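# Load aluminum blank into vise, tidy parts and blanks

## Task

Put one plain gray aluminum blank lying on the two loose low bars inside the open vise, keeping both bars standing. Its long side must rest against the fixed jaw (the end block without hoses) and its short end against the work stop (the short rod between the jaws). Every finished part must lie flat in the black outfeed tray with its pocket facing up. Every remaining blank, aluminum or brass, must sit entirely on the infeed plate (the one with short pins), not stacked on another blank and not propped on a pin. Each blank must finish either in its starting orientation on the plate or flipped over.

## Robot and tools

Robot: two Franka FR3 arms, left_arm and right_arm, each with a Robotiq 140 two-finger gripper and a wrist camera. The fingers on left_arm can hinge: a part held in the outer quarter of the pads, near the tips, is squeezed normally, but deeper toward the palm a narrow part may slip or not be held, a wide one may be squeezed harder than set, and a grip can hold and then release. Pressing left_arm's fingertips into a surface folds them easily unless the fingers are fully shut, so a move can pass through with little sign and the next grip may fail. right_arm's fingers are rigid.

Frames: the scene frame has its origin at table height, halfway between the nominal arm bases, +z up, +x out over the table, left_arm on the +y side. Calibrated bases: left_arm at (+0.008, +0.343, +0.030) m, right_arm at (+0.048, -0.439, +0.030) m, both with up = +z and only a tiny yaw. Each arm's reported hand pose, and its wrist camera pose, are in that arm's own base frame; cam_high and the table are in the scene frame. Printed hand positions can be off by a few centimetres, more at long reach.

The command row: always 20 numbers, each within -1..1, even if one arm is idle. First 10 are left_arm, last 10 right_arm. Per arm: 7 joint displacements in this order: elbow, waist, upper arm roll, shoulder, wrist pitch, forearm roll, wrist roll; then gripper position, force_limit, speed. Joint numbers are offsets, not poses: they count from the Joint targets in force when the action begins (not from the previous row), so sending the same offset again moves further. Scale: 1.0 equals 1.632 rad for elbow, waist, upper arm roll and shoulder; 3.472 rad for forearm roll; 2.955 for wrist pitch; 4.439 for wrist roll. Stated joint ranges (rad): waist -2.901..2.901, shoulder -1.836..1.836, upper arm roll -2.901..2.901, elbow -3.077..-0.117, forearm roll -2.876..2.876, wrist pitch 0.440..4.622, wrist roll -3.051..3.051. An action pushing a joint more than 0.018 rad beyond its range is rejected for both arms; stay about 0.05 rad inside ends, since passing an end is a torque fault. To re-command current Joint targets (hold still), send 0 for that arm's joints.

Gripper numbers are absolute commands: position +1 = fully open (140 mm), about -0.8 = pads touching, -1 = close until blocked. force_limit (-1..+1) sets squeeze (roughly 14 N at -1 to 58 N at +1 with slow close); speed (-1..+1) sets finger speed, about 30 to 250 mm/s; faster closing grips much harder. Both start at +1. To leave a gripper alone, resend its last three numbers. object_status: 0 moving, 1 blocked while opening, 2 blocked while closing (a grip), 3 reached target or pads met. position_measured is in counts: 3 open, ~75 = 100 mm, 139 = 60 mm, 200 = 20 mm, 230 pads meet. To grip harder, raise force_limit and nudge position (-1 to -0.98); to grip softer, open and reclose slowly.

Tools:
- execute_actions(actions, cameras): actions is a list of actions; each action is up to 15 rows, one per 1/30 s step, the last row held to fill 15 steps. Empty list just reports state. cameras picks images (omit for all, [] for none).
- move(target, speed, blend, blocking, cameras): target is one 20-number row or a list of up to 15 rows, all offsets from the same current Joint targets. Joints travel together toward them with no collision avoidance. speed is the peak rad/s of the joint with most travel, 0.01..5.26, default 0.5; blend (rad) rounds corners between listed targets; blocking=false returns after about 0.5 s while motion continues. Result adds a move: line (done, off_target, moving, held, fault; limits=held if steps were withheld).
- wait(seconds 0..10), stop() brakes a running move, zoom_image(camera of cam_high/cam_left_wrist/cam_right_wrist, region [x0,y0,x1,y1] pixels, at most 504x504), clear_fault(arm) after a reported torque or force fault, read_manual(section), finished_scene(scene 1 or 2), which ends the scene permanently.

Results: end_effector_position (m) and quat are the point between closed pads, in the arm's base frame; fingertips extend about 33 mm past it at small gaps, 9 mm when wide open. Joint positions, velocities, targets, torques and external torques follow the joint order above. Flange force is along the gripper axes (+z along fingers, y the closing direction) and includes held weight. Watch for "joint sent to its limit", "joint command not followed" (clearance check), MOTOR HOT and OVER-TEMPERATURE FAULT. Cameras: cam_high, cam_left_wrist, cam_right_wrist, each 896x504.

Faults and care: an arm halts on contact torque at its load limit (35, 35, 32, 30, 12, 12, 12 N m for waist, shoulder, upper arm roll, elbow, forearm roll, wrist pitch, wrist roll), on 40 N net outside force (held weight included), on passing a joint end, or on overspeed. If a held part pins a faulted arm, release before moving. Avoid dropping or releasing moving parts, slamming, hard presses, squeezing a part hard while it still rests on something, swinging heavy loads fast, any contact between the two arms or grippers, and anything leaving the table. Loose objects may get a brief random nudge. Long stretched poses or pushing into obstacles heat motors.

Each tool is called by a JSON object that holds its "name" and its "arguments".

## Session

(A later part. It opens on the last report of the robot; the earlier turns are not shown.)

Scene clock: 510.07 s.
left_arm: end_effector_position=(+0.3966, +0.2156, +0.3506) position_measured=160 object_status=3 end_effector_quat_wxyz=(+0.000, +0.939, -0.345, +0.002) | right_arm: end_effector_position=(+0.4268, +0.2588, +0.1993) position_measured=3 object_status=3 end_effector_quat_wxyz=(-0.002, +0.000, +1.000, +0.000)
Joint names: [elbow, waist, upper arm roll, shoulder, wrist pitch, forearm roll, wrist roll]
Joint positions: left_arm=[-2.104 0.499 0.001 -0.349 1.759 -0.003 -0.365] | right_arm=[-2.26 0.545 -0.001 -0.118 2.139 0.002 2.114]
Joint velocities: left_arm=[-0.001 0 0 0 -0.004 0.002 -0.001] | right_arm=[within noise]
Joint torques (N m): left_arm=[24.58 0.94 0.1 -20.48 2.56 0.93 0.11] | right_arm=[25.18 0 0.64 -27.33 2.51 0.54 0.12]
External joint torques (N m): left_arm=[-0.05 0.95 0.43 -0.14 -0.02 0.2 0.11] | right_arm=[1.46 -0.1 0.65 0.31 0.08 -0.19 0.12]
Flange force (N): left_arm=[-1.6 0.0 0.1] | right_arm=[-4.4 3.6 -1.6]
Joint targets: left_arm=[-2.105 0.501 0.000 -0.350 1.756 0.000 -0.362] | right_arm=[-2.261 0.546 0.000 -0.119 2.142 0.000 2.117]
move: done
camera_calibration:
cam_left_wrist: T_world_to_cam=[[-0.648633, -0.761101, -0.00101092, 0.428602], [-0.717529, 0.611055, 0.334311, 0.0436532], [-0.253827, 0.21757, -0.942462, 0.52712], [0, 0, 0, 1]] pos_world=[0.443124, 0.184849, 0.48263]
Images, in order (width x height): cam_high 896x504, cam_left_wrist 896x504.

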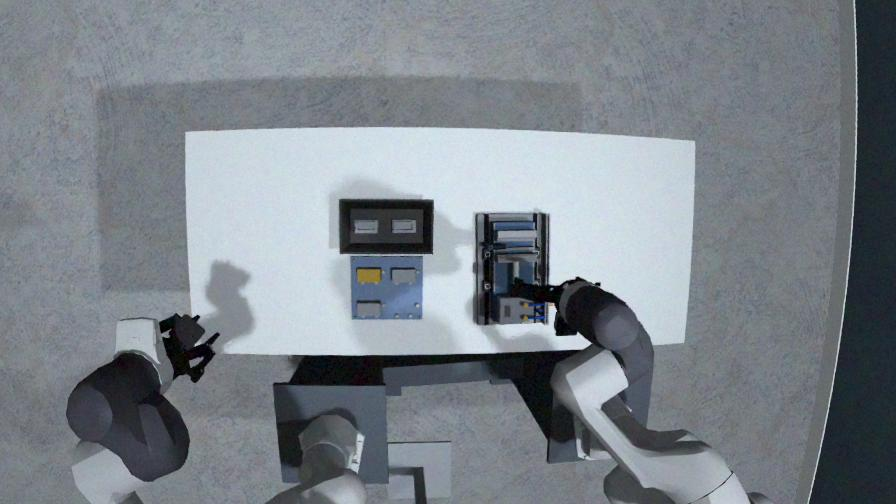

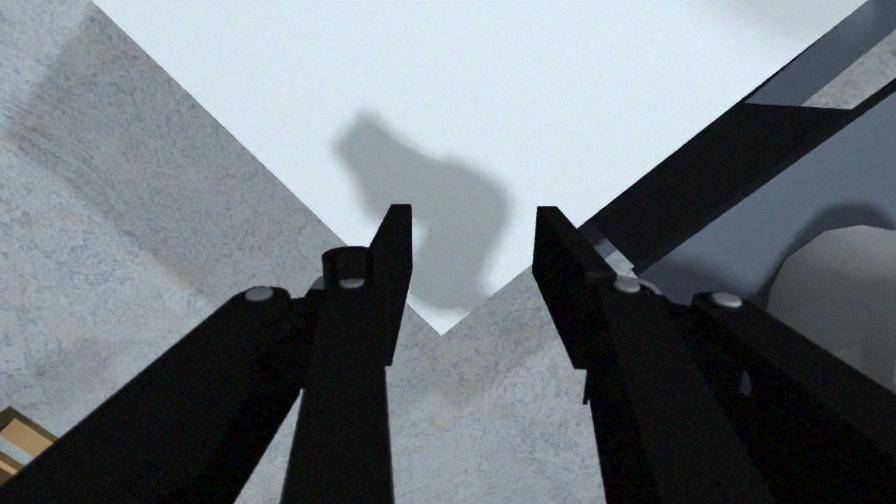

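{"name": "move", "arguments": {"target": [0, 0, 0, 0, 0, 0, 0, -0.25, -1, -1, 0.523115, 0.244457, 0, 0.46062, -0.034209, 0, -0.971375, 1, 1, 1], "speed": 1.2, "cameras": ["cam_high", "cam_right_wrist"]}}

{"name": "zoom_image", "arguments": {"camera": "cam_high", "region": [330, 190, 440, 330]}}

Scene clock: 517.30 s.
left_arm: end_effector_position=(+0.3961, +0.2153, +0.3503) position_measured=160 object_status=3 end_effector_quat_wxyz=(+0.000, +0.938, -0.345, +0.002) | right_arm: end_effector_position=(+0.4233, +0.5855, +0.1210) position_measured=3 object_status=3 end_effector_quat_wxyz=(-0.001, +0.710, +0.704, +0.002)
Joint names: [elbow, waist, upper arm roll, shoulder, wrist pitch, forearm roll, wrist roll]
Joint positions: left_arm=[-2.104 0.499 0.001 -0.349 1.758 -0.003 -0.365] | right_arm=[-1.408 0.945 -0.001 0.632 2.045 0.002 -2.191]
Joint velocities: left_arm=[within noise] | right_arm=[0.001 -0.001 0.001 0 -0.001 0 -0.007]
Joint torques (N m): left_arm=[24.72 0.9 0.35 -20.51 2.57 0.93 0.11] | right_arm=[26.11 -0.26 1.56 -50.52 2.34 0.63 -0.17]
External joint torques (N m): left_arm=[0.11 0.96 0.73 -0.15 -0.01 0.2 0.11] | right_arm=[1.64 -0.28 0.93 0.96 -0.27 -0.21 -0.17]
Flange force (N): left_arm=[-1.8 -0.5 -0.3] | right_arm=[11.4 8.5 -1.2]
Joint targets: left_arm=[-2.105 0.501 0.000 -0.350 1.756 0.000 -0.362] | right_arm=[-1.407 0.945 0.000 0.633 2.041 0.000 -2.196]
move: done
camera_calibration:
cam_right_wrist: T_world_to_cam=[[0.999937, 0.00936476, -0.00617529, -0.418591], [0.0109124, -0.939595, 0.342115, 0.508296], [-0.00259845, -0.342161, -0.939638, 0.450591], [0, 0, 0, 1]] pos_world=[0.414189, 0.635687, 0.246911]
Images, in order (width x height): cam_high 896x504, cam_right_wrist 896x504.

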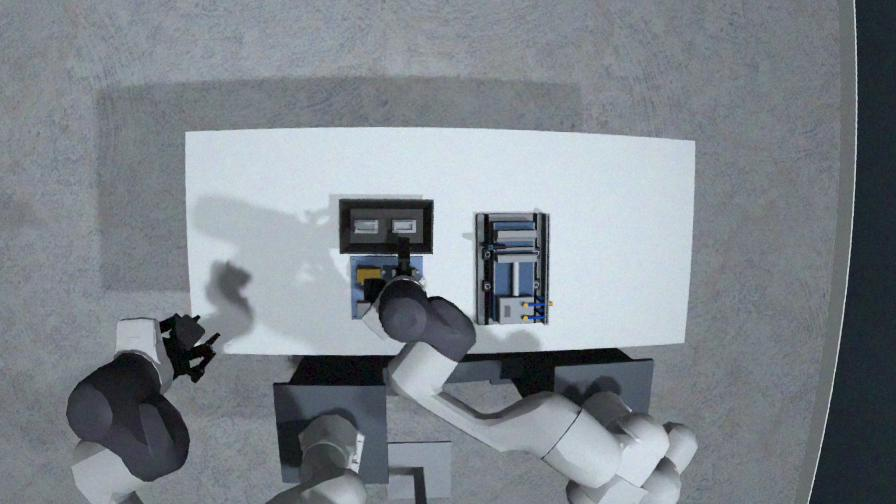

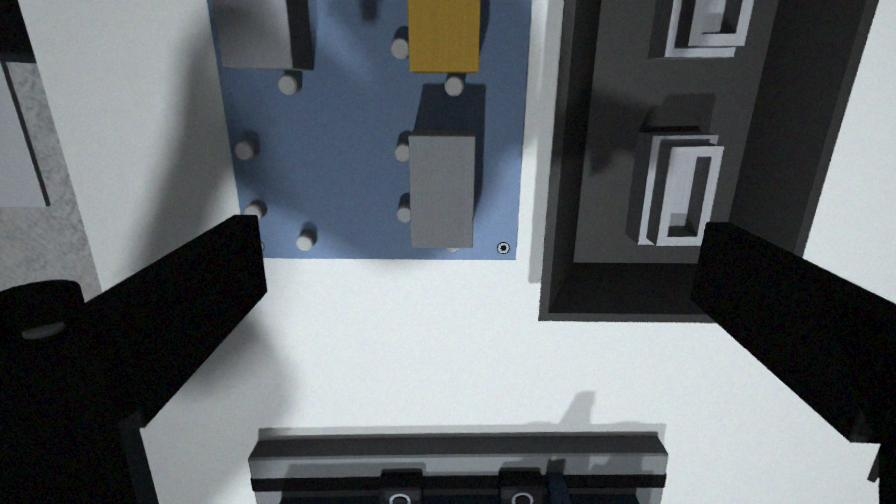

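Scaled by 3.600 from the camera's 896x504 image, which has a finer 1280x720 frame.

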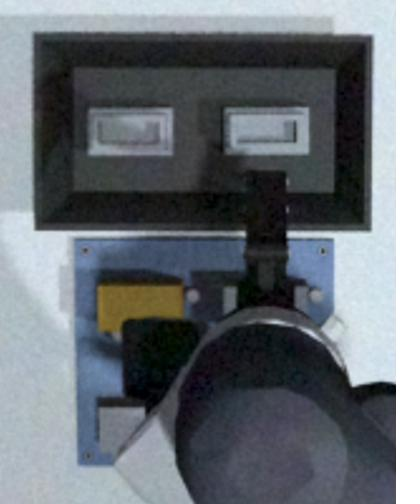

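{"name": "zoom_image", "arguments": {"camera": "cam_right_wrist", "region": [370, 60, 550, 270]}}

Scaled by 2.400 from the camera's 896x504 image, which has a finer 1280x720 frame.

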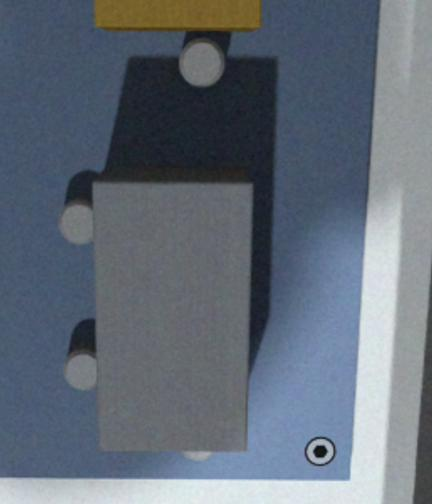

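{"name": "move", "arguments": {"target": [[0, 0, 0, 0, 0, 0, 0, -0.25, -1, -1, 0, 0, 0, 0, 0, 0, 0, -1, -1, -0.5], [0, 0, 0, 0, 0, 0, 0, -0.25, -1, -1, -0.061741, 0.006423, 0, 0.023931, 0.047315, 0, 0.000109, -1, -1, -0.5]], "speed": [0.3, 0.12], "cameras": ["cam_right_wrist"]}}

Scene clock: 545.53 s.
left_arm: end_effector_position=(+0.3961, +0.2153, +0.3503) position_measured=160 object_status=3 end_effector_quat_wxyz=(+0.000, +0.938, -0.345, +0.002) | right_arm: end_effector_position=(+0.4109, +0.5800, +0.0587) position_measured=232 object_status=3 end_effector_quat_wxyz=(-0.001, +0.706, +0.708, -0.001)
Joint names: [elbow, waist, upper arm roll, shoulder, wrist pitch, forearm roll, wrist roll]
Joint positions: left_arm=[-2.104 0.499 0.001 -0.349 1.758 -0.003 -0.365] | right_arm=[-1.506 0.954 -0.001 0.672 2.176 0.002 -2.193]
Joint velocities: left_arm=[within noise] | right_arm=[-0.001 0 0 0 0.004 0 0]
Joint torques (N m): left_arm=[24.78 0.89 0.33 -20.45 2.59 0.94 0.07] | right_arm=[24.87 0.17 1.58 -50.79 2.79 0.55 -0.2]
External joint torques (N m): left_arm=[0.18 0.94 0.7 -0.18 0.01 0.21 0.07] | right_arm=[1.21 0.06 0.87 0.8 0.19 -0.22 -0.19]
Flange force (N): left_arm=[-1.7 -0.6 -0.4] | right_arm=[7.3 5.2 0.9]
Joint targets: left_arm=[-2.105 0.501 0.000 -0.350 1.756 0.000 -0.362] | right_arm=[-1.508 0.956 0.000 0.672 2.181 0.000 -2.195]
move: done
camera_calibration:
cam_right_wrist: T_world_to_cam=[[0.99973, 0.020796, -0.0103895, -0.412784], [0.0231113, -0.937313, 0.347722, 0.517886], [-0.002507, -0.347868, -0.93754, 0.393365], [0, 0, 0, 1]] pos_world=[0.401689, 0.630845, 0.184427]
Images, in order (width x height): cam_right_wrist 896x504.

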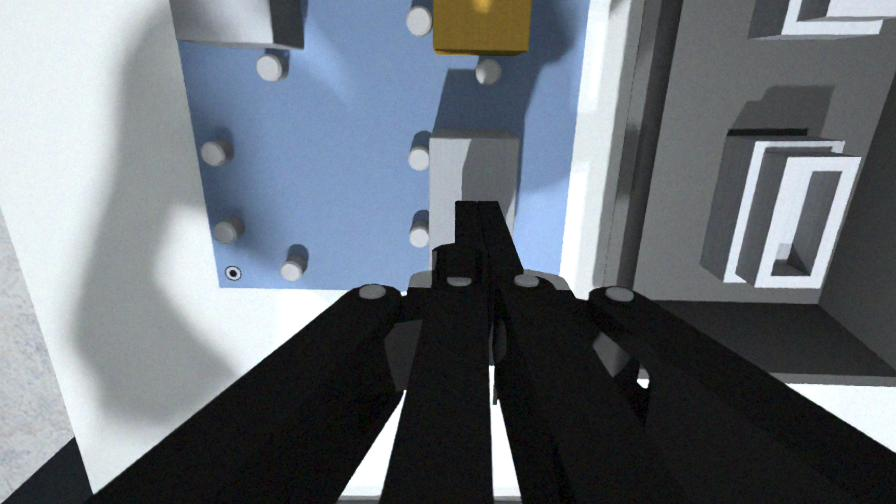

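{"name": "execute_actions", "arguments": {"actions": [[[0, 0, 0, 0, 0, 0, 0, -0.25, -1, -1, -0.000482, 0, 0, 0.001686, 0.001197, 0, 0, -1, -1, -0.5]], [[0, 0, 0, 0, 0, 0, 0, -0.25, -1, -1, -0.000482, 0, 0, 0.001686, 0.001197, 0, 0, -1, -1, -0.5]], [[0, 0, 0, 0, 0, 0, 0, -0.25, -1, -1, -0.000482, 0, 0, 0.001686, 0.001197, 0, 0, -1, -1, -0.5]], [[0, 0, 0, 0, 0, 0, 0, -0.25, -1, -1, -0.000361, 0, 0, 0.001264, 0.000898, 0, 0, -1, -1, -0.5]], [[0, 0, 0, 0, 0, 0, 0, -0.25, -1, -1, -0.000361, 0, 0, 0.001264, 0.000898, 0, 0, -1, -1, -0.5]]], "cameras": []}}

Scene clock: 553.73 s.
left_arm: end_effector_position=(+0.3961, +0.2153, +0.3502) position_measured=160 object_status=3 end_effector_quat_wxyz=(+0.001, +0.938, -0.345, +0.002) | right_arm: end_effector_position=(+0.4112, +0.5805, +0.0507) position_measured=232 object_status=3 end_effector_quat_wxyz=(-0.001, +0.706, +0.708, +0.000)
Joint names: [elbow, waist, upper arm roll, shoulder, wrist pitch, forearm roll, wrist roll]
Joint positions: left_arm=[-2.104 0.499 0.001 -0.349 1.757 -0.003 -0.365] | right_arm=[-1.51 0.954 -0.001 0.683 2.192 0.002 -2.193]
Joint velocities: within noise
Joint torques (N m): left_arm=[24.81 0.88 0.31 -20.48 2.6 0.94 0.13] | right_arm=[24.69 0.22 1.54 -50.58 2.81 0.59 -0.19]
External joint torques (N m): left_arm=[0.19 0.92 0.67 -0.21 0.02 0.2 0.12] | right_arm=[1.19 -0.09 0.68 1.09 0.21 -0.17 -0.19]
External joint torques at the end of the 1st action: left_arm=[0.11 0.9 0.68 -0.02 0.02 0.2 0.08] | right_arm=[1.03 0.27 0.93 1.16 0.12 -0.17 -0.24]
External joint torques at the end of the 2nd action: left_arm=[0.12 0.93 0.7 -0.06 0.02 0.22 0.09] | right_arm=[1.15 0.22 0.93 1.03 0.29 -0.19 -0.2]
External joint torques at the end of the 3rd action: left_arm=[0.05 0.9 0.66 0.02 0 0.2 0.14] | right_arm=[0.97 -0.21 0.57 1.29 0.24 -0.19 -0.19]
External joint torques at the end of the 4th action: left_arm=[0.23 0.96 0.77 -0.25 0.02 0.21 0.11] | right_arm=[1.13 0.04 0.8 1.2 0.24 -0.18 -0.21]
Flange force (N): left_arm=[-1.7 -0.6 -0.4] | right_arm=[7.8 5.8 1.5]
Flange force at the end of the 1st action (N): left_arm=[-1.5 -0.8 -0.2] | right_arm=[7.7 5.3 1.4]
Flange force at the end of the 2nd action (N): left_arm=[-1.7 -0.8 -0.3] | right_arm=[7.5 5.1 1.5]
Flange force at the end of the 3rd action (N): left_arm=[-1.6 -0.8 -0.1] | right_arm=[7.1 5.6 1.9]
Flange force at the end of the 4th action (N): left_arm=[-1.9 -0.6 -0.5] | right_arm=[7.9 5.7 1.7]
Joint targets: left_arm=[-2.105 0.501 0.000 -0.350 1.756 0.000 -0.362] | right_arm=[-1.511 0.956 0.000 0.685 2.196 0.000 -2.195]
Step readings (joint positions of left_arm | right_arm; steps 1 to 15: 1st action; 16 to 30: 2nd action; 31 to 45: 3rd action; 46 to 60: 4th action; 61 to 75: 5th action):
0: [-2.104 0.499 0.001 -0.349 1.758 -0.003 -0.365] | [-1.506 0.954 -0.001 0.672 2.177 0.002 -2.193]
1: [-2.104 0.499 0.001 -0.349 1.758 -0.003 -0.365] | [-1.506 0.954 -0.001 0.672 2.177 0.002 -2.193]
2: [-2.104 0.499 0.001 -0.349 1.758 -0.003 -0.365] | [-1.506 0.954 -0.001 0.672 2.177 0.002 -2.193]
4: [-2.104 0.499 0.001 -0.349 1.758 -0.003 -0.365] | [-1.506 0.954 -0.001 0.673 2.178 0.002 -2.193]
8: [-2.104 0.499 0.001 -0.349 1.758 -0.003 -0.365] | [-1.507 0.954 -0.001 0.673 2.179 0.002 -2.193]
15: [-2.104 0.499 0.001 -0.349 1.758 -0.003 -0.365] | [-1.507 0.954 -0.001 0.673 2.180 0.002 -2.193]
16: [-2.104 0.499 0.001 -0.349 1.758 -0.003 -0.365] | [-1.507 0.954 -0.001 0.674 2.180 0.002 -2.193]
17: [-2.104 0.499 0.001 -0.349 1.758 -0.003 -0.365] | [-1.507 0.954 -0.001 0.674 2.181 0.002 -2.193]
19: [-2.104 0.499 0.001 -0.349 1.758 -0.003 -0.365] | [-1.507 0.954 -0.001 0.675 2.182 0.002 -2.193]
23: [-2.104 0.499 0.001 -0.349 1.758 -0.003 -0.365] | [-1.508 0.954 -0.001 0.676 2.182 0.002 -2.193]
30: [-2.104 0.499 0.001 -0.349 1.758 -0.003 -0.365] | [-1.508 0.954 -0.001 0.676 2.183 0.002 -2.193]
31: [-2.104 0.499 0.001 -0.349 1.758 -0.003 -0.365] | [-1.508 0.954 -0.001 0.676 2.183 0.002 -2.193]
32: [-2.104 0.499 0.001 -0.349 1.758 -0.003 -0.365] | [-1.508 0.954 -0.001 0.677 2.184 0.002 -2.193]
34: [-2.104 0.499 0.001 -0.349 1.758 -0.003 -0.365] | [-1.508 0.954 -0.001 0.678 2.185 0.002 -2.193]
38: [-2.104 0.499 0.001 -0.349 1.758 -0.003 -0.365] | [-1.508 0.954 -0.001 0.679 2.186 0.002 -2.193]
45: [-2.104 0.499 0.001 -0.349 1.758 -0.003 -0.365] | [-1.508 0.954 -0.001 0.679 2.187 0.002 -2.193]
46: [-2.104 0.499 0.001 -0.349 1.758 -0.003 -0.365] | [-1.508 0.954 -0.001 0.679 2.187 0.002 -2.193]
47: [-2.104 0.499 0.001 -0.349 1.758 -0.003 -0.365] | [-1.508 0.954 -0.001 0.679 2.187 0.002 -2.193]
49: [-2.104 0.499 0.001 -0.349 1.758 -0.003 -0.365] | [-1.509 0.954 -0.001 0.680 2.188 0.002 -2.193]
53: [-2.104 0.499 0.001 -0.349 1.758 -0.003 -0.365] | [-1.509 0.954 -0.001 0.681 2.189 0.002 -2.193]
60: [-2.104 0.499 0.001 -0.349 1.758 -0.003 -0.365] | [-1.509 0.954 -0.001 0.681 2.189 0.002 -2.193]
61: [-2.104 0.499 0.001 -0.349 1.758 -0.003 -0.365] | [-1.509 0.954 -0.001 0.681 2.190 0.002 -2.193]
62: [-2.104 0.499 0.001 -0.349 1.758 -0.003 -0.365] | [-1.509 0.954 -0.001 0.681 2.190 0.002 -2.193]
64: [-2.104 0.499 0.001 -0.349 1.758 -0.003 -0.365] | [-1.509 0.954 -0.001 0.682 2.191 0.002 -2.193]
68: [-2.104 0.499 0.001 -0.349 1.758 -0.003 -0.365] | [-1.509 0.954 -0.001 0.683 2.191 0.002 -2.193]
75: [-2.104 0.499 0.001 -0.349 1.758 -0.003 -0.365] | [-1.510 0.954 -0.001 0.683 2.192 0.002 -2.193]
No camera images: "cameras" was empty.

{"name": "execute_actions", "arguments": {"actions": [[[0, 0, 0, 0, 0, 0, 0, -0.25, -1, -1, -0.000361, 0, 0, 0.001264, 0.000898, 0, 0, -1, -1, -0.5]], [[0, 0, 0, 0, 0, 0, 0, -0.25, -1, -1, -0.000361, 0, 0, 0.001264, 0.000898, 0, 0, -1, -1, -0.5]], [[0, 0, 0, 0, 0, 0, 0, -0.25, -1, -1, -0.000361, 0, 0, 0.001264, 0.000898, 0, 0, -1, -1, -0.5]]], "cameras": []}}

Scene clock: 559.47 s.
left_arm: end_effector_position=(+0.3960, +0.2153, +0.3502) position_measured=160 object_status=3 end_effector_quat_wxyz=(+0.001, +0.938, -0.345, +0.002) | right_arm: end_effector_position=(+0.4112, +0.5805, +0.0462) position_measured=232 object_status=3 end_effector_quat_wxyz=(-0.001, +0.706, +0.708, +0.000)
Joint names: [elbow, waist, upper arm roll, shoulder, wrist pitch, forearm roll, wrist roll]
Joint positions: left_arm=[-2.104 0.499 0.001 -0.349 1.757 -0.003 -0.365] | right_arm=[-1.511 0.954 -0.001 0.689 2.2 0.002 -2.193]
Joint velocities: within noise
Joint torques (N m): left_arm=[24.82 0.89 0.34 -20.48 2.61 0.94 0.13] | right_arm=[24.56 0.13 1.5 -50.64 2.82 0.58 -0.19]
External joint torques (N m): left_arm=[0.1 0.91 0.66 0.03 0.02 0.2 0.13] | right_arm=[1.1 0.16 0.87 1.08 0.21 -0.17 -0.19]
External joint torques at the end of the 1st action: left_arm=[0.16 0.85 0.59 -0.04 0.01 0.19 0.1] | right_arm=[1.07 0.19 0.78 1.1 0.18 -0.19 -0.19]
External joint torques at the end of the 2nd action: left_arm=[0.13 1 0.78 -0.12 0.01 0.21 0.07] | right_arm=[1.14 0.13 0.89 1.27 0.16 -0.18 -0.23]
Flange force (N): left_arm=[-1.6 -1.0 -0.2] | right_arm=[7.6 5.3 1.6]
Flange force at the end of the 1st action (N): left_arm=[-1.4 -0.9 -0.4] | right_arm=[7.5 5.2 1.5]
Flange force at the end of the 2nd action (N): left_arm=[-1.8 -0.7 -0.3] | right_arm=[8.3 5.9 1.7]
Joint targets: left_arm=[-2.105 0.501 0.000 -0.350 1.756 0.000 -0.362] | right_arm=[-1.513 0.956 0.000 0.691 2.204 0.000 -2.195]
Step readings (joint positions of left_arm | right_arm; steps 1 to 15: 1st action; 16 to 30: 2nd action; 31 to 45: 3rd action):
0: [-2.104 0.499 0.001 -0.349 1.757 -0.003 -0.365] | [-1.510 0.954 -0.001 0.683 2.193 0.002 -2.193]
1: [-2.104 0.499 0.001 -0.349 1.757 -0.003 -0.365] | [-1.510 0.954 -0.001 0.683 2.193 0.002 -2.193]
2: [-2.104 0.499 0.001 -0.349 1.757 -0.003 -0.365] | [-1.510 0.954 -0.001 0.684 2.193 0.002 -2.193]
4: [-2.104 0.499 0.001 -0.349 1.757 -0.003 -0.365] | [-1.510 0.954 -0.001 0.684 2.194 0.002 -2.193]
8: [-2.104 0.499 0.001 -0.349 1.757 -0.003 -0.365] | [-1.510 0.954 -0.001 0.685 2.194 0.002 -2.193]
15: [-2.104 0.499 0.001 -0.349 1.757 -0.003 -0.365] | [-1.510 0.954 -0.001 0.685 2.195 0.002 -2.193]
16: [-2.104 0.499 0.001 -0.349 1.757 -0.003 -0.365] | [-1.510 0.954 -0.001 0.685 2.195 0.002 -2.193]
17: [-2.104 0.499 0.001 -0.349 1.757 -0.003 -0.365] | [-1.510 0.954 -0.001 0.686 2.195 0.002 -2.193]
19: [-2.104 0.499 0.001 -0.349 1.757 -0.003 -0.365] | [-1.510 0.954 -0.001 0.686 2.196 0.002 -2.193]
23: [-2.104 0.499 0.001 -0.349 1.757 -0.003 -0.365] | [-1.511 0.954 -0.001 0.687 2.197 0.002 -2.193]
30: [-2.104 0.499 0.001 -0.349 1.757 -0.003 -0.365] | [-1.511 0.954 -0.001 0.687 2.197 0.002 -2.193]
31: [-2.104 0.499 0.001 -0.349 1.757 -0.003 -0.365] | [-1.511 0.954 -0.001 0.687 2.197 0.002 -2.193]
32: [-2.104 0.499 0.001 -0.349 1.757 -0.003 -0.365] | [-1.511 0.954 -0.001 0.688 2.198 0.002 -2.193]
34: [-2.104 0.499 0.001 -0.349 1.757 -0.003 -0.365] | [-1.511 0.954 -0.001 0.688 2.199 0.002 -2.193]
38: [-2.104 0.499 0.001 -0.349 1.757 -0.003 -0.365] | [-1.511 0.954 -0.001 0.689 2.199 0.002 -2.193]
45: [-2.104 0.499 0.001 -0.349 1.757 -0.003 -0.365] | [-1.511 0.954 -0.001 0.689 2.200 0.002 -2.193]
No camera images: "cameras" was empty.

{"name": "execute_actions", "arguments": {"actions": [[[0, 0, 0, 0, 0, 0, 0, -0.25, -1, -1, -0.000361, 0, 0, 0.001264, 0.000898, 0, 0, -1, -1, -0.5]], [[0, 0, 0, 0, 0, 0, 0, -0.25, -1, -1, -0.000361, 0, 0, 0.001264, 0.000898, 0, 0, -1, -1, -0.5]]], "cameras": ["cam_right_wrist"]}}

Scene clock: 563.13 s.
left_arm: end_effector_position=(+0.3960, +0.2152, +0.3502) position_measured=160 object_status=3 end_effector_quat_wxyz=(+0.001, +0.938, -0.345, +0.002) | right_arm: end_effector_position=(+0.4116, +0.5811, +0.0458) position_measured=232 object_status=3 end_effector_quat_wxyz=(-0.001, +0.706, +0.708, +0.001)
Joint names: [elbow, waist, upper arm roll, shoulder, wrist pitch, forearm roll, wrist roll]
Joint positions: left_arm=[-2.104 0.499 0.001 -0.349 1.757 -0.003 -0.365] | right_arm=[-1.512 0.954 -0.001 0.69 2.204 0.002 -2.193]
Joint velocities: within noise
Joint torques (N m): left_arm=[24.82 0.88 0.36 -20.5 2.62 0.96 0.09] | right_arm=[24.01 0.19 1.63 -48.77 3.06 0.56 -0.22]
External joint torques (N m): left_arm=[0.27 0.89 0.68 -0.26 0.04 0.22 0.09] | right_arm=[0.5 0.01 0.85 3.12 0.44 -0.2 -0.22]
External joint torques at the end of the 1st action: left_arm=[0.36 0.86 0.72 -0.25 0.04 0.22 0.12] | right_arm=[0.88 0.26 1 2.08 0.36 -0.2 -0.17]
Flange force (N): left_arm=[-1.7 -0.6 -0.6] | right_arm=[9.5 7.0 5.2]
Flange force at the end of the 1st action (N): left_arm=[-1.6 -0.9 -0.8] | right_arm=[9.0 6.0 3.4]
Joint targets: left_arm=[-2.105 0.501 0.000 -0.350 1.756 0.000 -0.362] | right_arm=[-1.514 0.956 0.000 0.695 2.210 0.000 -2.195]
Step readings (joint positions of left_arm | right_arm; steps 1 to 15: 1st action; 16 to 30: 2nd action):
0: [-2.104 0.499 0.001 -0.349 1.757 -0.003 -0.365] | [-1.512 0.954 -0.001 0.690 2.200 0.002 -2.193]
1: [-2.104 0.499 0.001 -0.349 1.757 -0.003 -0.365] | [-1.512 0.954 -0.001 0.690 2.201 0.002 -2.193]
2: [-2.104 0.499 0.001 -0.349 1.757 -0.003 -0.365] | [-1.512 0.954 -0.001 0.690 2.201 0.002 -2.193]
4: [-2.104 0.499 0.001 -0.349 1.757 -0.003 -0.365] | [-1.512 0.954 -0.001 0.690 2.202 0.002 -2.193]
8: [-2.104 0.499 0.001 -0.349 1.757 -0.003 -0.365] | [-1.512 0.954 -0.001 0.690 2.202 0.002 -2.193]
15: [-2.104 0.499 0.001 -0.349 1.757 -0.003 -0.365] | [-1.512 0.954 -0.001 0.690 2.202 0.002 -2.193]
16: [-2.104 0.499 0.001 -0.349 1.757 -0.003 -0.365] | [-1.512 0.954 -0.001 0.690 2.202 0.002 -2.193]
17: [-2.104 0.499 0.001 -0.349 1.757 -0.003 -0.365] | [-1.512 0.954 -0.001 0.690 2.202 0.002 -2.193]
19: [-2.104 0.499 0.001 -0.349 1.757 -0.003 -0.365] | [-1.512 0.954 -0.001 0.690 2.203 0.002 -2.193]
23: [-2.104 0.499 0.001 -0.349 1.757 -0.003 -0.365] | [-1.512 0.954 -0.001 0.690 2.203 0.002 -2.193]
30: [-2.104 0.499 0.001 -0.349 1.757 -0.003 -0.365] | [-1.512 0.954 -0.001 0.690 2.204 0.002 -2.193]
camera_calibration:
cam_right_wrist: T_world_to_cam=[[0.999754, 0.0208307, -0.00765663, -0.413848], [0.0221932, -0.938591, 0.344317, 0.524677], [-0.0000141, -0.344402, -0.938822, 0.378603], [0, 0, 0, 1]] pos_world=[0.402107, 0.63147, 0.171617]
Images, in order (width x height): cam_right_wrist 896x504.

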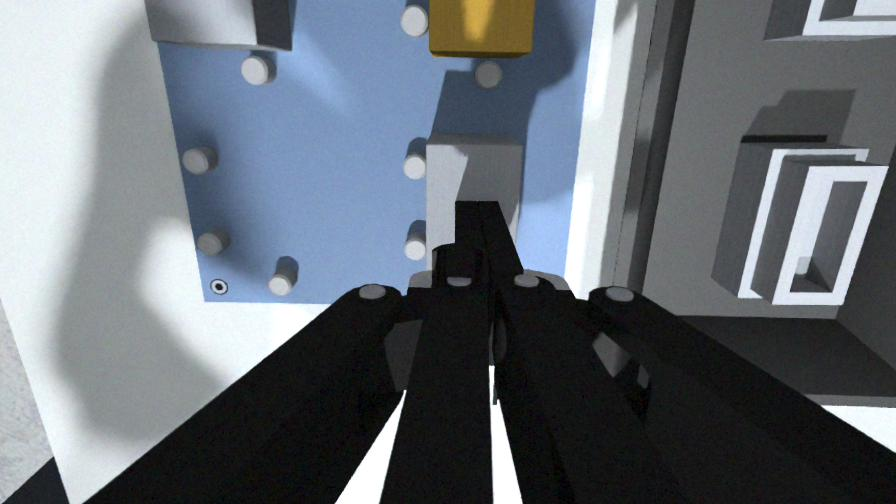

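{"name": "move", "arguments": {"target": [[0, 0, 0, 0, 0, 0, 0, -0.25, -1, -1, 0.00241, 0, 0, -0.008428, -0.005985, 0, 0, -1, -1, -0.5], [0, 0, 0, 0, 0, 0, 0, -0.25, -1, -1, 0.00241, 0, 0, -0.008428, -0.005985, 0, 0, -0.079, -1, -0.5], [0, 0, 0, 0, 0, 0, 0, -0.25, -1, -1, 0.003325, 0.001433, 0, 0.013701, 0.005728, 0, 0.000527, -0.079, -1, -0.5]], "speed": [0.05, 0.05, 0.05], "cameras": ["cam_right_wrist"]}}

{"name": "zoom_image", "arguments": {"camera": "cam_right_wrist", "region": [370, 90, 590, 310]}}

Scene clock: 590.03 s.
left_arm: end_effector_position=(+0.3960, +0.2152, +0.3502) position_measured=160 object_status=3 end_effector_quat_wxyz=(+0.001, +0.938, -0.345, +0.002) | right_arm: end_effector_position=(+0.4096, +0.5810, +0.0294) position_measured=139 object_status=3 end_effector_quat_wxyz=(+0.000, +0.705, +0.709, -0.003)
Joint names: [elbow, waist, upper arm roll, shoulder, wrist pitch, forearm roll, wrist roll]
Joint positions: left_arm=[-2.104 0.499 0.001 -0.349 1.757 -0.003 -0.365] | right_arm=[-1.51 0.957 -0.001 0.716 2.222 0.002 -2.193]
Joint velocities: left_arm=[within noise] | right_arm=[0.001 -0.002 0.001 -0.002 0.005 0 0]
Joint torques (N m): left_arm=[24.84 0.84 0.4 -20.45 2.62 0.94 0.14] | right_arm=[25.15 0.3 1.59 -51.22 2.88 0.55 -0.06]
External joint torques (N m): left_arm=[0.2 0.74 0.59 -0.1 0.04 0.19 0.14] | right_arm=[1.83 0.1 0.77 1.02 0.28 -0.19 -0.06]
Flange force (N): left_arm=[-1.4 -0.8 -0.4] | right_arm=[10.6 7.3 1.7]
Joint targets: left_arm=[-2.105 0.501 0.000 -0.350 1.756 0.000 -0.362] | right_arm=[-1.509 0.958 0.000 0.717 2.227 0.000 -2.193]
move: done
camera_calibration:
cam_right_wrist: T_world_to_cam=[[0.999668, 0.0230233, -0.0115647, -0.41301], [0.0256133, -0.936636, 0.349367, 0.527473], [-0.0027883, -0.349547, -0.936915, 0.367257], [0, 0, 0, 1]] pos_world=[0.400387, 0.631933, 0.155031]
Images, in order (width x height): cam_right_wrist 896x504.

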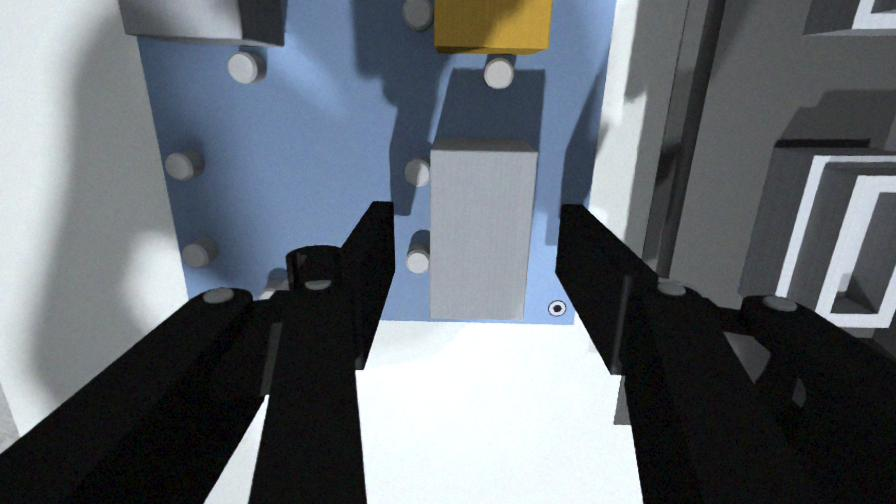

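Scaled by 2.291 from the camera's 896x504 image, which has a finer 1280x720 frame.

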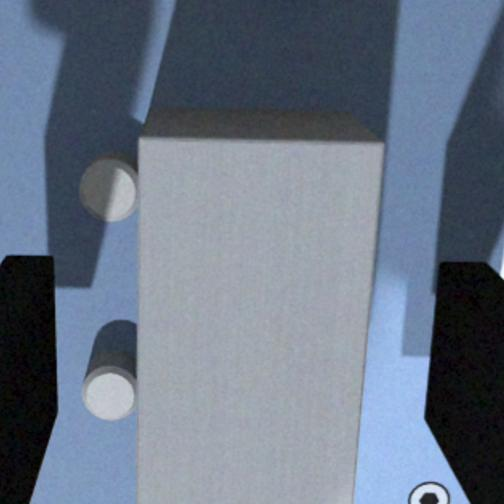

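{"name": "move", "arguments": {"target": [[0, 0, 0, 0, 0, 0, 0, -0.25, -1, -1, 0.0018, -0.00063, 0, 0.00102, -0.00043, 0, -0.00023, -0.079, -1, -0.5], [0, 0, 0, 0, 0, 0, 0, -0.25, -1, -1, 0.0018, -0.00063, 0, 0.00102, -0.00043, 0, -0.00023, -1, -1, -1]], "speed": [0.05, 0.05], "cameras": ["cam_right_wrist"]}}

{"name": "zoom_image", "arguments": {"camera": "cam_right_wrist", "region": [370, 90, 590, 310]}}

Scene clock: 602.07 s.
left_arm: end_effector_position=(+0.3960, +0.2152, +0.3502) position_measured=160 object_status=3 end_effector_quat_wxyz=(+0.001, +0.938, -0.345, +0.002) | right_arm: end_effector_position=(+0.4104, +0.5823, +0.0301) position_measured=180 object_status=0 end_effector_quat_wxyz=(-0.001, +0.705, +0.709, -0.001)
Joint names: [elbow, waist, upper arm roll, shoulder, wrist pitch, forearm roll, wrist roll]
Joint positions: left_arm=[-2.104 0.499 0.001 -0.349 1.757 -0.003 -0.365] | right_arm=[-1.507 0.957 -0.001 0.717 2.223 0.002 -2.193]
Joint velocities: within noise
Joint torques (N m): left_arm=[24.91 0.86 0.36 -20.5 2.63 0.94 0.12] | right_arm=[24.92 -0.15 1.63 -50.98 2.74 0.55 -0.1]
External joint torques (N m): left_arm=[0.22 0.91 0.73 -0.08 0.05 0.2 0.12] | right_arm=[1.67 -0.22 0.91 1.13 0.14 -0.19 -0.1]
Flange force (N): left_arm=[-1.6 -1.1 -0.5] | right_arm=[10.2 7.6 1.7]
Joint targets: left_arm=[-2.105 0.501 0.000 -0.350 1.756 0.000 -0.362] | right_arm=[-1.506 0.957 0.000 0.719 2.225 0.000 -2.194]
move: done
camera_calibration:
cam_right_wrist: T_world_to_cam=[[0.999687, 0.0230663, -0.00970475, -0.41396], [0.0250008, -0.937515, 0.347046, 0.529261], [-0.00109328, -0.34718, -0.937798, 0.366412], [0, 0, 0, 1]] pos_world=[0.400999, 0.63295, 0.155925]
Images, in order (width x height): cam_right_wrist 896x504.

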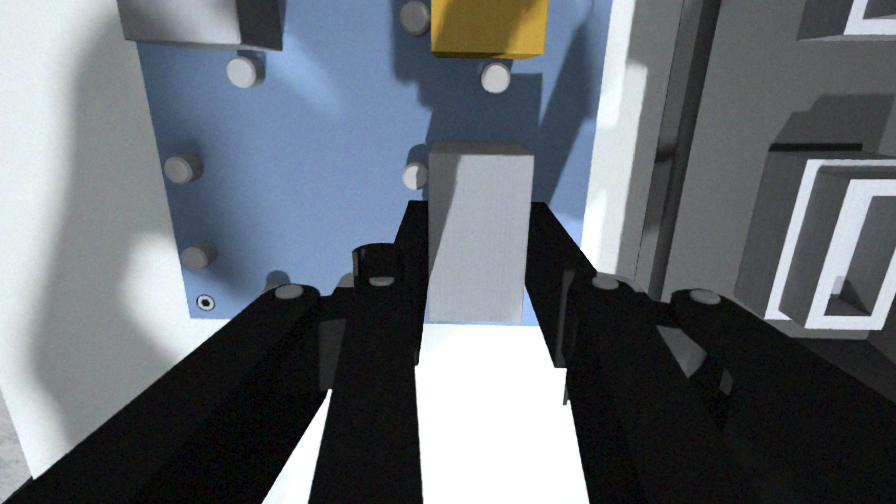

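Scaled by 2.291 from the camera's 896x504 image, which has a finer 1280x720 frame.

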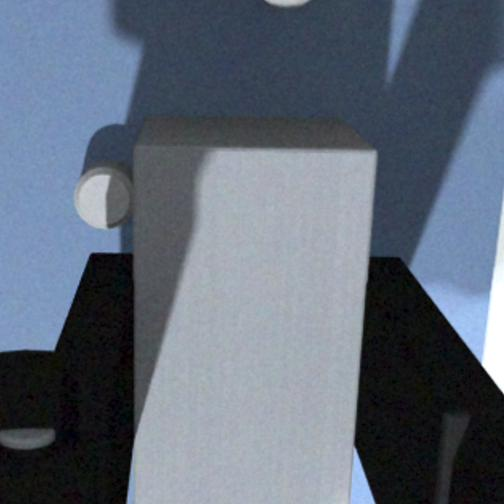

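{"name": "move", "arguments": {"target": [0, 0, 0, 0, 0, 0, 0, -0.25, -1, -1, 0.000497, 0, 0, -0.005604, -0.003369, 0, 0, -1, -1, -1], "speed": 0.03, "cameras": []}}

Scene clock: 606.03 s.
left_arm: end_effector_position=(+0.3960, +0.2152, +0.3502) position_measured=160 object_status=3 end_effector_quat_wxyz=(+0.001, +0.938, -0.345, +0.002) | right_arm: end_effector_position=(+0.4105, +0.5824, +0.0328) position_measured=180 object_status=2 end_effector_quat_wxyz=(-0.001, +0.705, +0.709, -0.001)
Joint names: [elbow, waist, upper arm roll, shoulder, wrist pitch, forearm roll, wrist roll]
Joint positions: left_arm=[-2.104 0.499 0.001 -0.349 1.757 -0.003 -0.365] | right_arm=[-1.507 0.957 -0.001 0.713 2.219 0.002 -2.193]
Joint velocities: left_arm=[within noise] | right_arm=[0.001 0.001 0.001 0 -0.004 -0.001 -0.003]
Joint torques (N m): left_arm=[24.82 0.86 0.37 -20.47 2.63 0.93 0.14] | right_arm=[25.52 -0.26 1.58 -53.17 2.48 0.55 -0.12]
External joint torques (N m): left_arm=[0.2 0.94 0.77 -0.14 0.05 0.2 0.13] | right_arm=[2.24 -0.36 0.85 -1.12 -0.12 -0.19 -0.12]
Flange force (N): left_arm=[-1.8 -0.8 -0.4] | right_arm=[7.4 5.8 -2.3]
Joint targets: left_arm=[-2.105 0.501 0.000 -0.350 1.756 0.000 -0.362] | right_arm=[-1.505 0.957 0.000 0.710 2.215 0.000 -2.194]
move: done
No camera images: "cameras" was empty.

{"name": "move", "arguments": {"target": [[0, 0, 0, 0, 0, 0, 0, -0.25, -1, -1, 0.049213, 0, 0, -0.082776, -0.072897, 0, 0, -1, -1, -1], [0, 0, 0, 0, 0, 0, 0, -0.25, -1, -1, -0.315285, -0.267352, 0, -0.335488, -0.011159, 0, -0.101335, -1, -1, -1]], "speed": [0.15, 0.4], "blend": [0.03, 0], "cameras": ["cam_right_wrist", "cam_high"]}}

{"name": "zoom_image", "arguments": {"camera": "cam_right_wrist", "region": [300, 60, 680, 330]}}

Scene clock: 626.33 s.
left_arm: end_effector_position=(+0.3960, +0.2152, +0.3502) position_measured=160 object_status=3 end_effector_quat_wxyz=(+0.001, +0.938, -0.345, +0.002) | right_arm: end_effector_position=(+0.5036, +0.2884, +0.1581) position_measured=180 object_status=2 end_effector_quat_wxyz=(-0.002, +0.702, +0.712, -0.004)
Joint names: [elbow, waist, upper arm roll, shoulder, wrist pitch, forearm roll, wrist roll]
Joint positions: left_arm=[-2.104 0.499 0.001 -0.349 1.757 -0.003 -0.365] | right_arm=[-2.019 0.521 -0.002 0.166 2.177 0.002 -2.639]
Joint velocities: left_arm=[within noise] | right_arm=[0 0.002 0 -0.001 0 0 -0.004]
Joint torques (N m): left_arm=[24.89 0.87 0.34 -20.41 2.62 0.96 0.08] | right_arm=[25.51 -0.32 1.28 -38.23 2.87 0.6 -0.22]
External joint torques (N m): left_arm=[0.12 0.88 0.66 0.17 0.03 0.22 0.08] | right_arm=[2 -0.24 1.19 -1.06 0.33 -0.18 -0.22]
Flange force (N): left_arm=[-1.3 -1.4 -0.3] | right_arm=[2.3 3.7 -2.8]
Joint targets: left_arm=[-2.105 0.501 0.000 -0.350 1.756 0.000 -0.362] | right_arm=[-2.019 0.521 0.000 0.162 2.182 0.000 -2.644]
move: done
camera_calibration:
cam_right_wrist: T_world_to_cam=[[0.999358, 0.0324532, -0.0151898, -0.500766], [0.0357135, -0.936594, 0.348593, 0.201129], [-0.00291375, -0.348911, -0.937151, 0.385795], [0, 0, 0, 1]] pos_world=[0.494386, 0.339236, 0.28383]
Images, in order (width x height): cam_high 896x504, cam_right_wrist 896x504.

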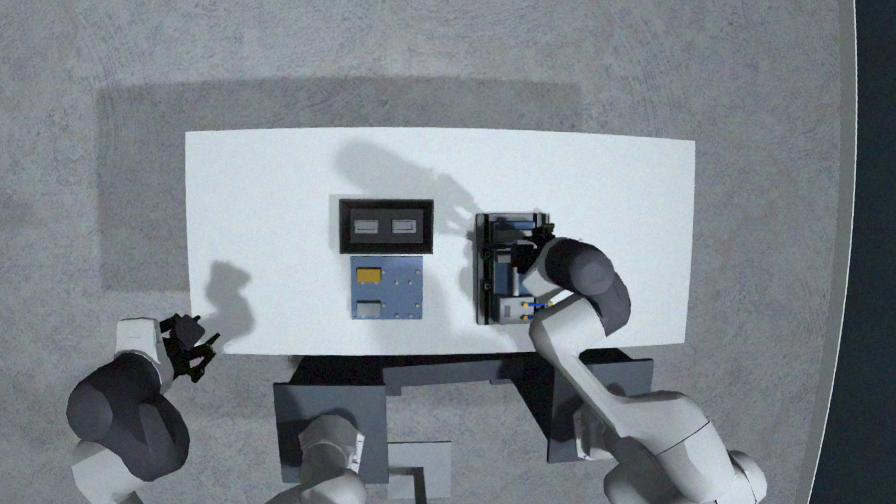

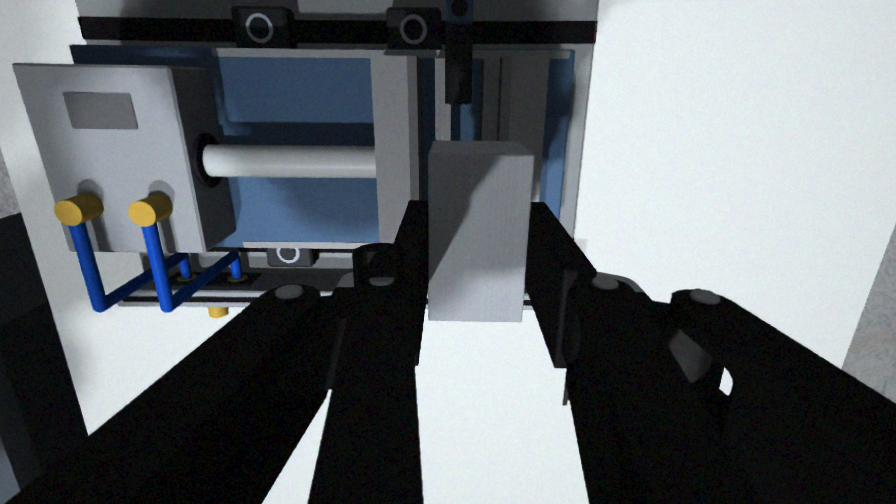

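Scaled by 1.326 from the camera's 896x504 image, which has a finer 1280x720 frame.

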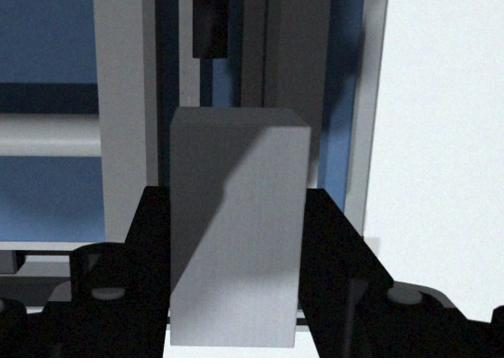

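{"name": "zoom_image", "arguments": {"camera": "cam_right_wrist", "region": [360, 0, 610, 160]}}

Scaled by 2.016 from the camera's 896x504 image, which has a finer 1280x720 frame.

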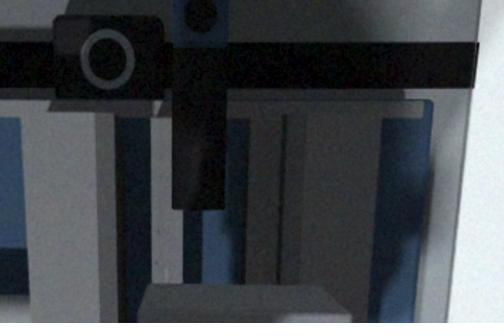

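{"name": "zoom_image", "arguments": {"camera": "cam_right_wrist", "region": [400, 30, 580, 145]}}

Scaled by 2.800 from the camera's 896x504 image, which has a finer 1280x720 frame.

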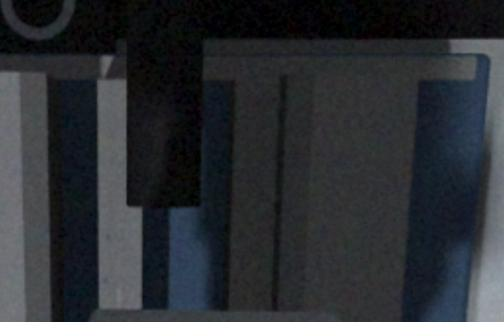

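{"name": "move", "arguments": {"target": [[0, 0, 0, 0, 0, 0, 0, -0.25, -1, -1, -0.24468, -0.258135, 0, -0.264721, -0.011068, 0, 0, -1, -1, -1], [0.03589, -0.510435, 0, 0.319059, 0.178976, -0.180732, -0.598694, -0.25, -1, -1, -0.24468, -0.258135, 0, -0.264721, -0.011068, 0, 0, -1, -1, -1]], "speed": [0.4, 0.9], "cameras": ["cam_left_wrist", "cam_high"]}}

Scene clock: 722.23 s.
left_arm: end_effector_position=(+0.5509, -0.3042, +0.1800) position_measured=160 object_status=3 end_effector_quat_wxyz=(+0.174, +0.707, +0.665, -0.166) | right_arm: end_effector_position=(+0.4483, +0.0452, +0.1992) position_measured=180 object_status=2 end_effector_quat_wxyz=(-0.001, +0.834, +0.551, +0.001)
Joint names: [elbow, waist, upper arm roll, shoulder, wrist pitch, forearm roll, wrist roll]
Joint positions: left_arm=[-2.048 -0.332 -0.002 0.17 2.283 -0.623 -3.015] | right_arm=[-2.419 0.101 -0.002 -0.267 2.152 0.002 -2.641]
Joint velocities: left_arm=[-0.002 -0.001 0 -0.001 0.001 -0.001 -0.006] | right_arm=[within noise]
Joint torques (N m): left_arm=[23.33 0.34 1 -36.48 2.46 0.25 -0.21] | right_arm=[25.92 -0.71 0.62 -23.33 2.47 0.64 -0.24]
External joint torques (N m): left_arm=[0.42 0.5 1.03 0 0.34 -0.23 -0.2] | right_arm=[2.14 -0.7 0.91 -0.98 -0.09 -0.16 -0.24]
Flange force (N): left_arm=[0.3 1.5 -0.1] | right_arm=[1.7 3.1 -4.7]
Joint targets: left_arm=[-2.046 -0.333 0.000 0.171 2.285 -0.627 -3.020] | right_arm=[-2.419 0.100 0.000 -0.270 2.150 0.000 -2.644]
move: done
camera_calibration:
cam_left_wrist: T_world_to_cam=[[0.998165, -0.0543603, 0.0266844, -0.564247], [-0.0563505, -0.672436, 0.738007, -0.298199], [-0.0221748, -0.738157, -0.674265, 0.0519476], [0, 0, 0, 1]] pos_world=[0.54756, -0.192847, 0.270156]
Images, in order (width x height): cam_high 896x504, cam_left_wrist 896x504.

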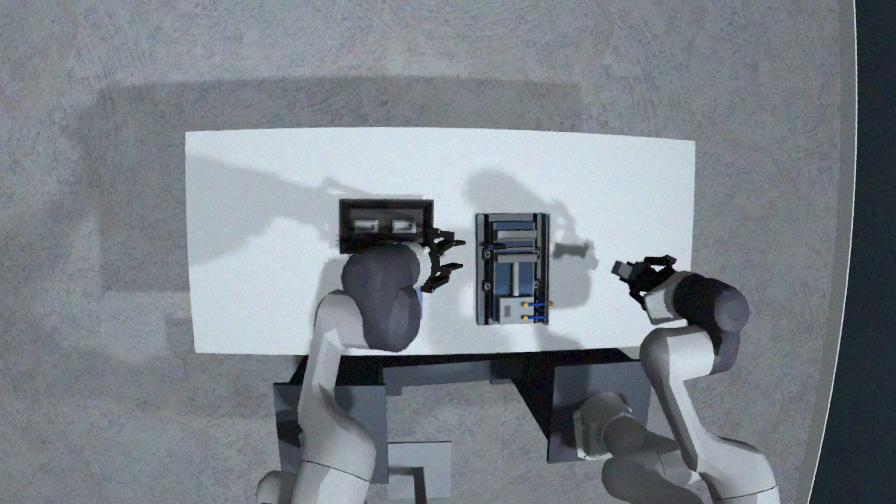

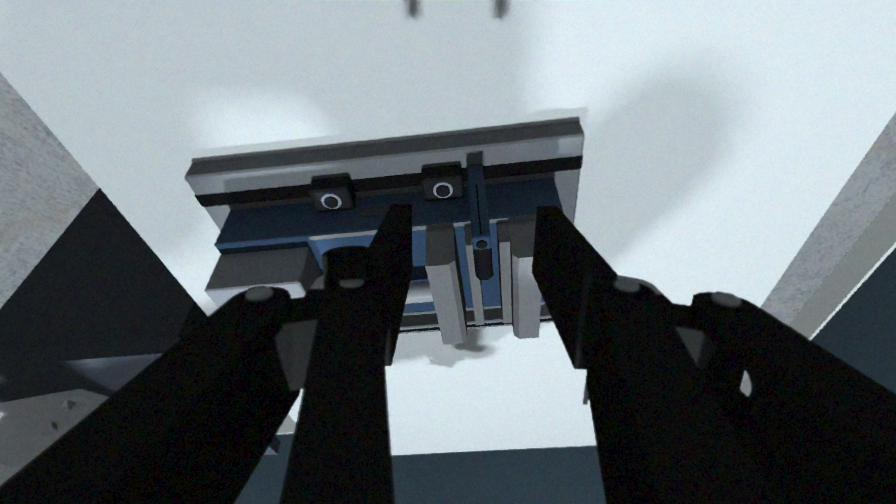

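{"name": "zoom_image", "arguments": {"camera": "cam_left_wrist", "region": [400, 140, 600, 350]}}

{"name": "zoom_image", "arguments": {"camera": "cam_left_wrist", "region": [420, 200, 550, 290]}}

Scaled by 2.400 from the camera's 896x504 image, which has a finer 1280x720 frame.

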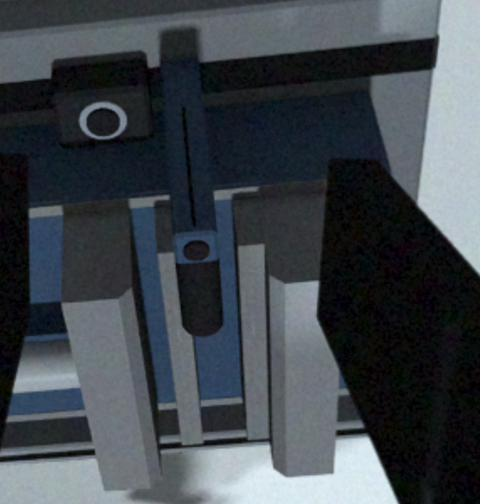

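Scaled by 3.877 from the camera's 896x504 image, which has a finer 1280x720 frame.

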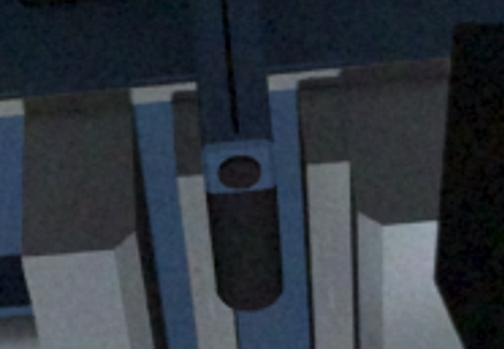

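{"name": "move", "arguments": {"target": [0, 0, 0, 0, 0, 0, 0, 1, -1, -0.5, -0.090806, 0, 0, 0.200508, 0.160888, 0, 0, -1, -1, -1], "speed": 0.2, "cameras": ["cam_right_wrist", "cam_left_wrist"]}}

Scene clock: 755.27 s.
left_arm: end_effector_position=(+0.5511, -0.3042, +0.1802) position_measured=3 object_status=3 end_effector_quat_wxyz=(+0.174, +0.706, +0.666, -0.166) | right_arm: end_effector_position=(+0.4459, +0.0446, +0.0315) position_measured=180 object_status=2 end_effector_quat_wxyz=(-0.002, +0.835, +0.551, -0.002)
Joint names: [elbow, waist, upper arm roll, shoulder, wrist pitch, forearm roll, wrist roll]
Joint positions: left_arm=[-2.048 -0.332 -0.002 0.17 2.283 -0.623 -3.017] | right_arm=[-2.567 0.101 -0.002 0.058 2.619 0.002 -2.641]
Joint velocities: left_arm=[within noise] | right_arm=[0 0.001 -0.001 0 0.004 0 -0.002]
Joint torques (N m): left_arm=[23.14 0.33 0.97 -36.41 2.41 0.32 -0.17] | right_arm=[20.15 -0.81 0.94 -28.42 3 0.28 -0.19]
External joint torques (N m): left_arm=[0.2 0.54 1.04 0.19 0.28 -0.18 -0.16] | right_arm=[1.91 -0.65 1.04 -0.15 0.46 -0.19 -0.19]
Flange force (N): left_arm=[0.7 1.3 0.1] | right_arm=[2.5 4.9 0.6]
Joint targets: left_arm=[-2.046 -0.333 0.000 0.171 2.285 -0.627 -3.020] | right_arm=[-2.567 0.100 0.000 0.057 2.625 0.000 -2.644]
move: done
camera_calibration:
cam_left_wrist: T_world_to_cam=[[0.998287, -0.0522505, 0.0263225, -0.563811], [-0.0546581, -0.672432, 0.738138, -0.299305], [-0.020868, -0.738313, -0.674136, 0.0513036], [0, 0, 0, 1]] pos_world=[0.547557, -0.192844, 0.270355]
cam_right_wrist: T_world_to_cam=[[0.926184, -0.376841, -0.0131917, -0.386402], [-0.349014, -0.869984, 0.348307, 0.187555], [-0.142733, -0.317992, -0.937288, 0.242885], [0, 0, 0, 1]] pos_world=[0.458007, 0.0947927, 0.157229]
Images, in order (width x height): cam_left_wrist 896x504, cam_right_wrist 896x504.

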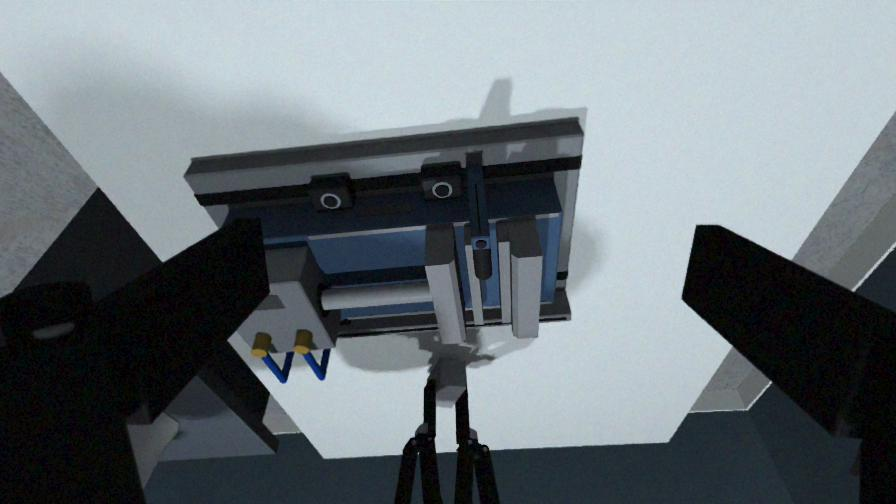

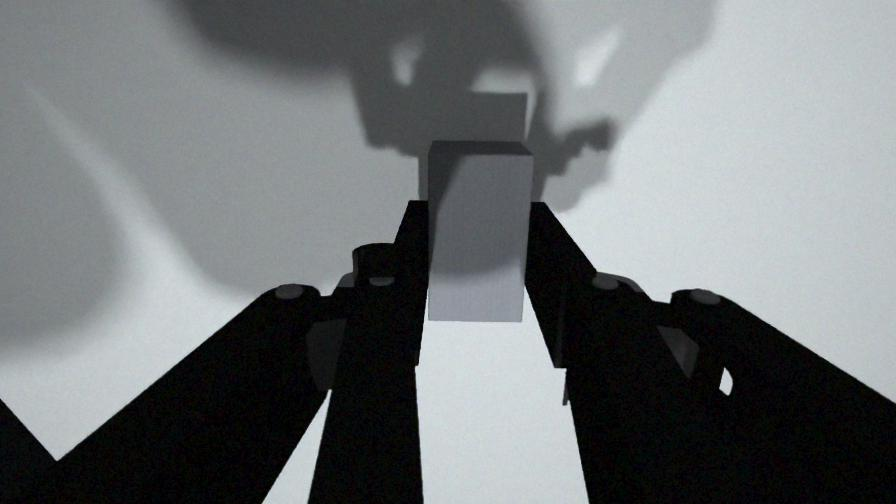

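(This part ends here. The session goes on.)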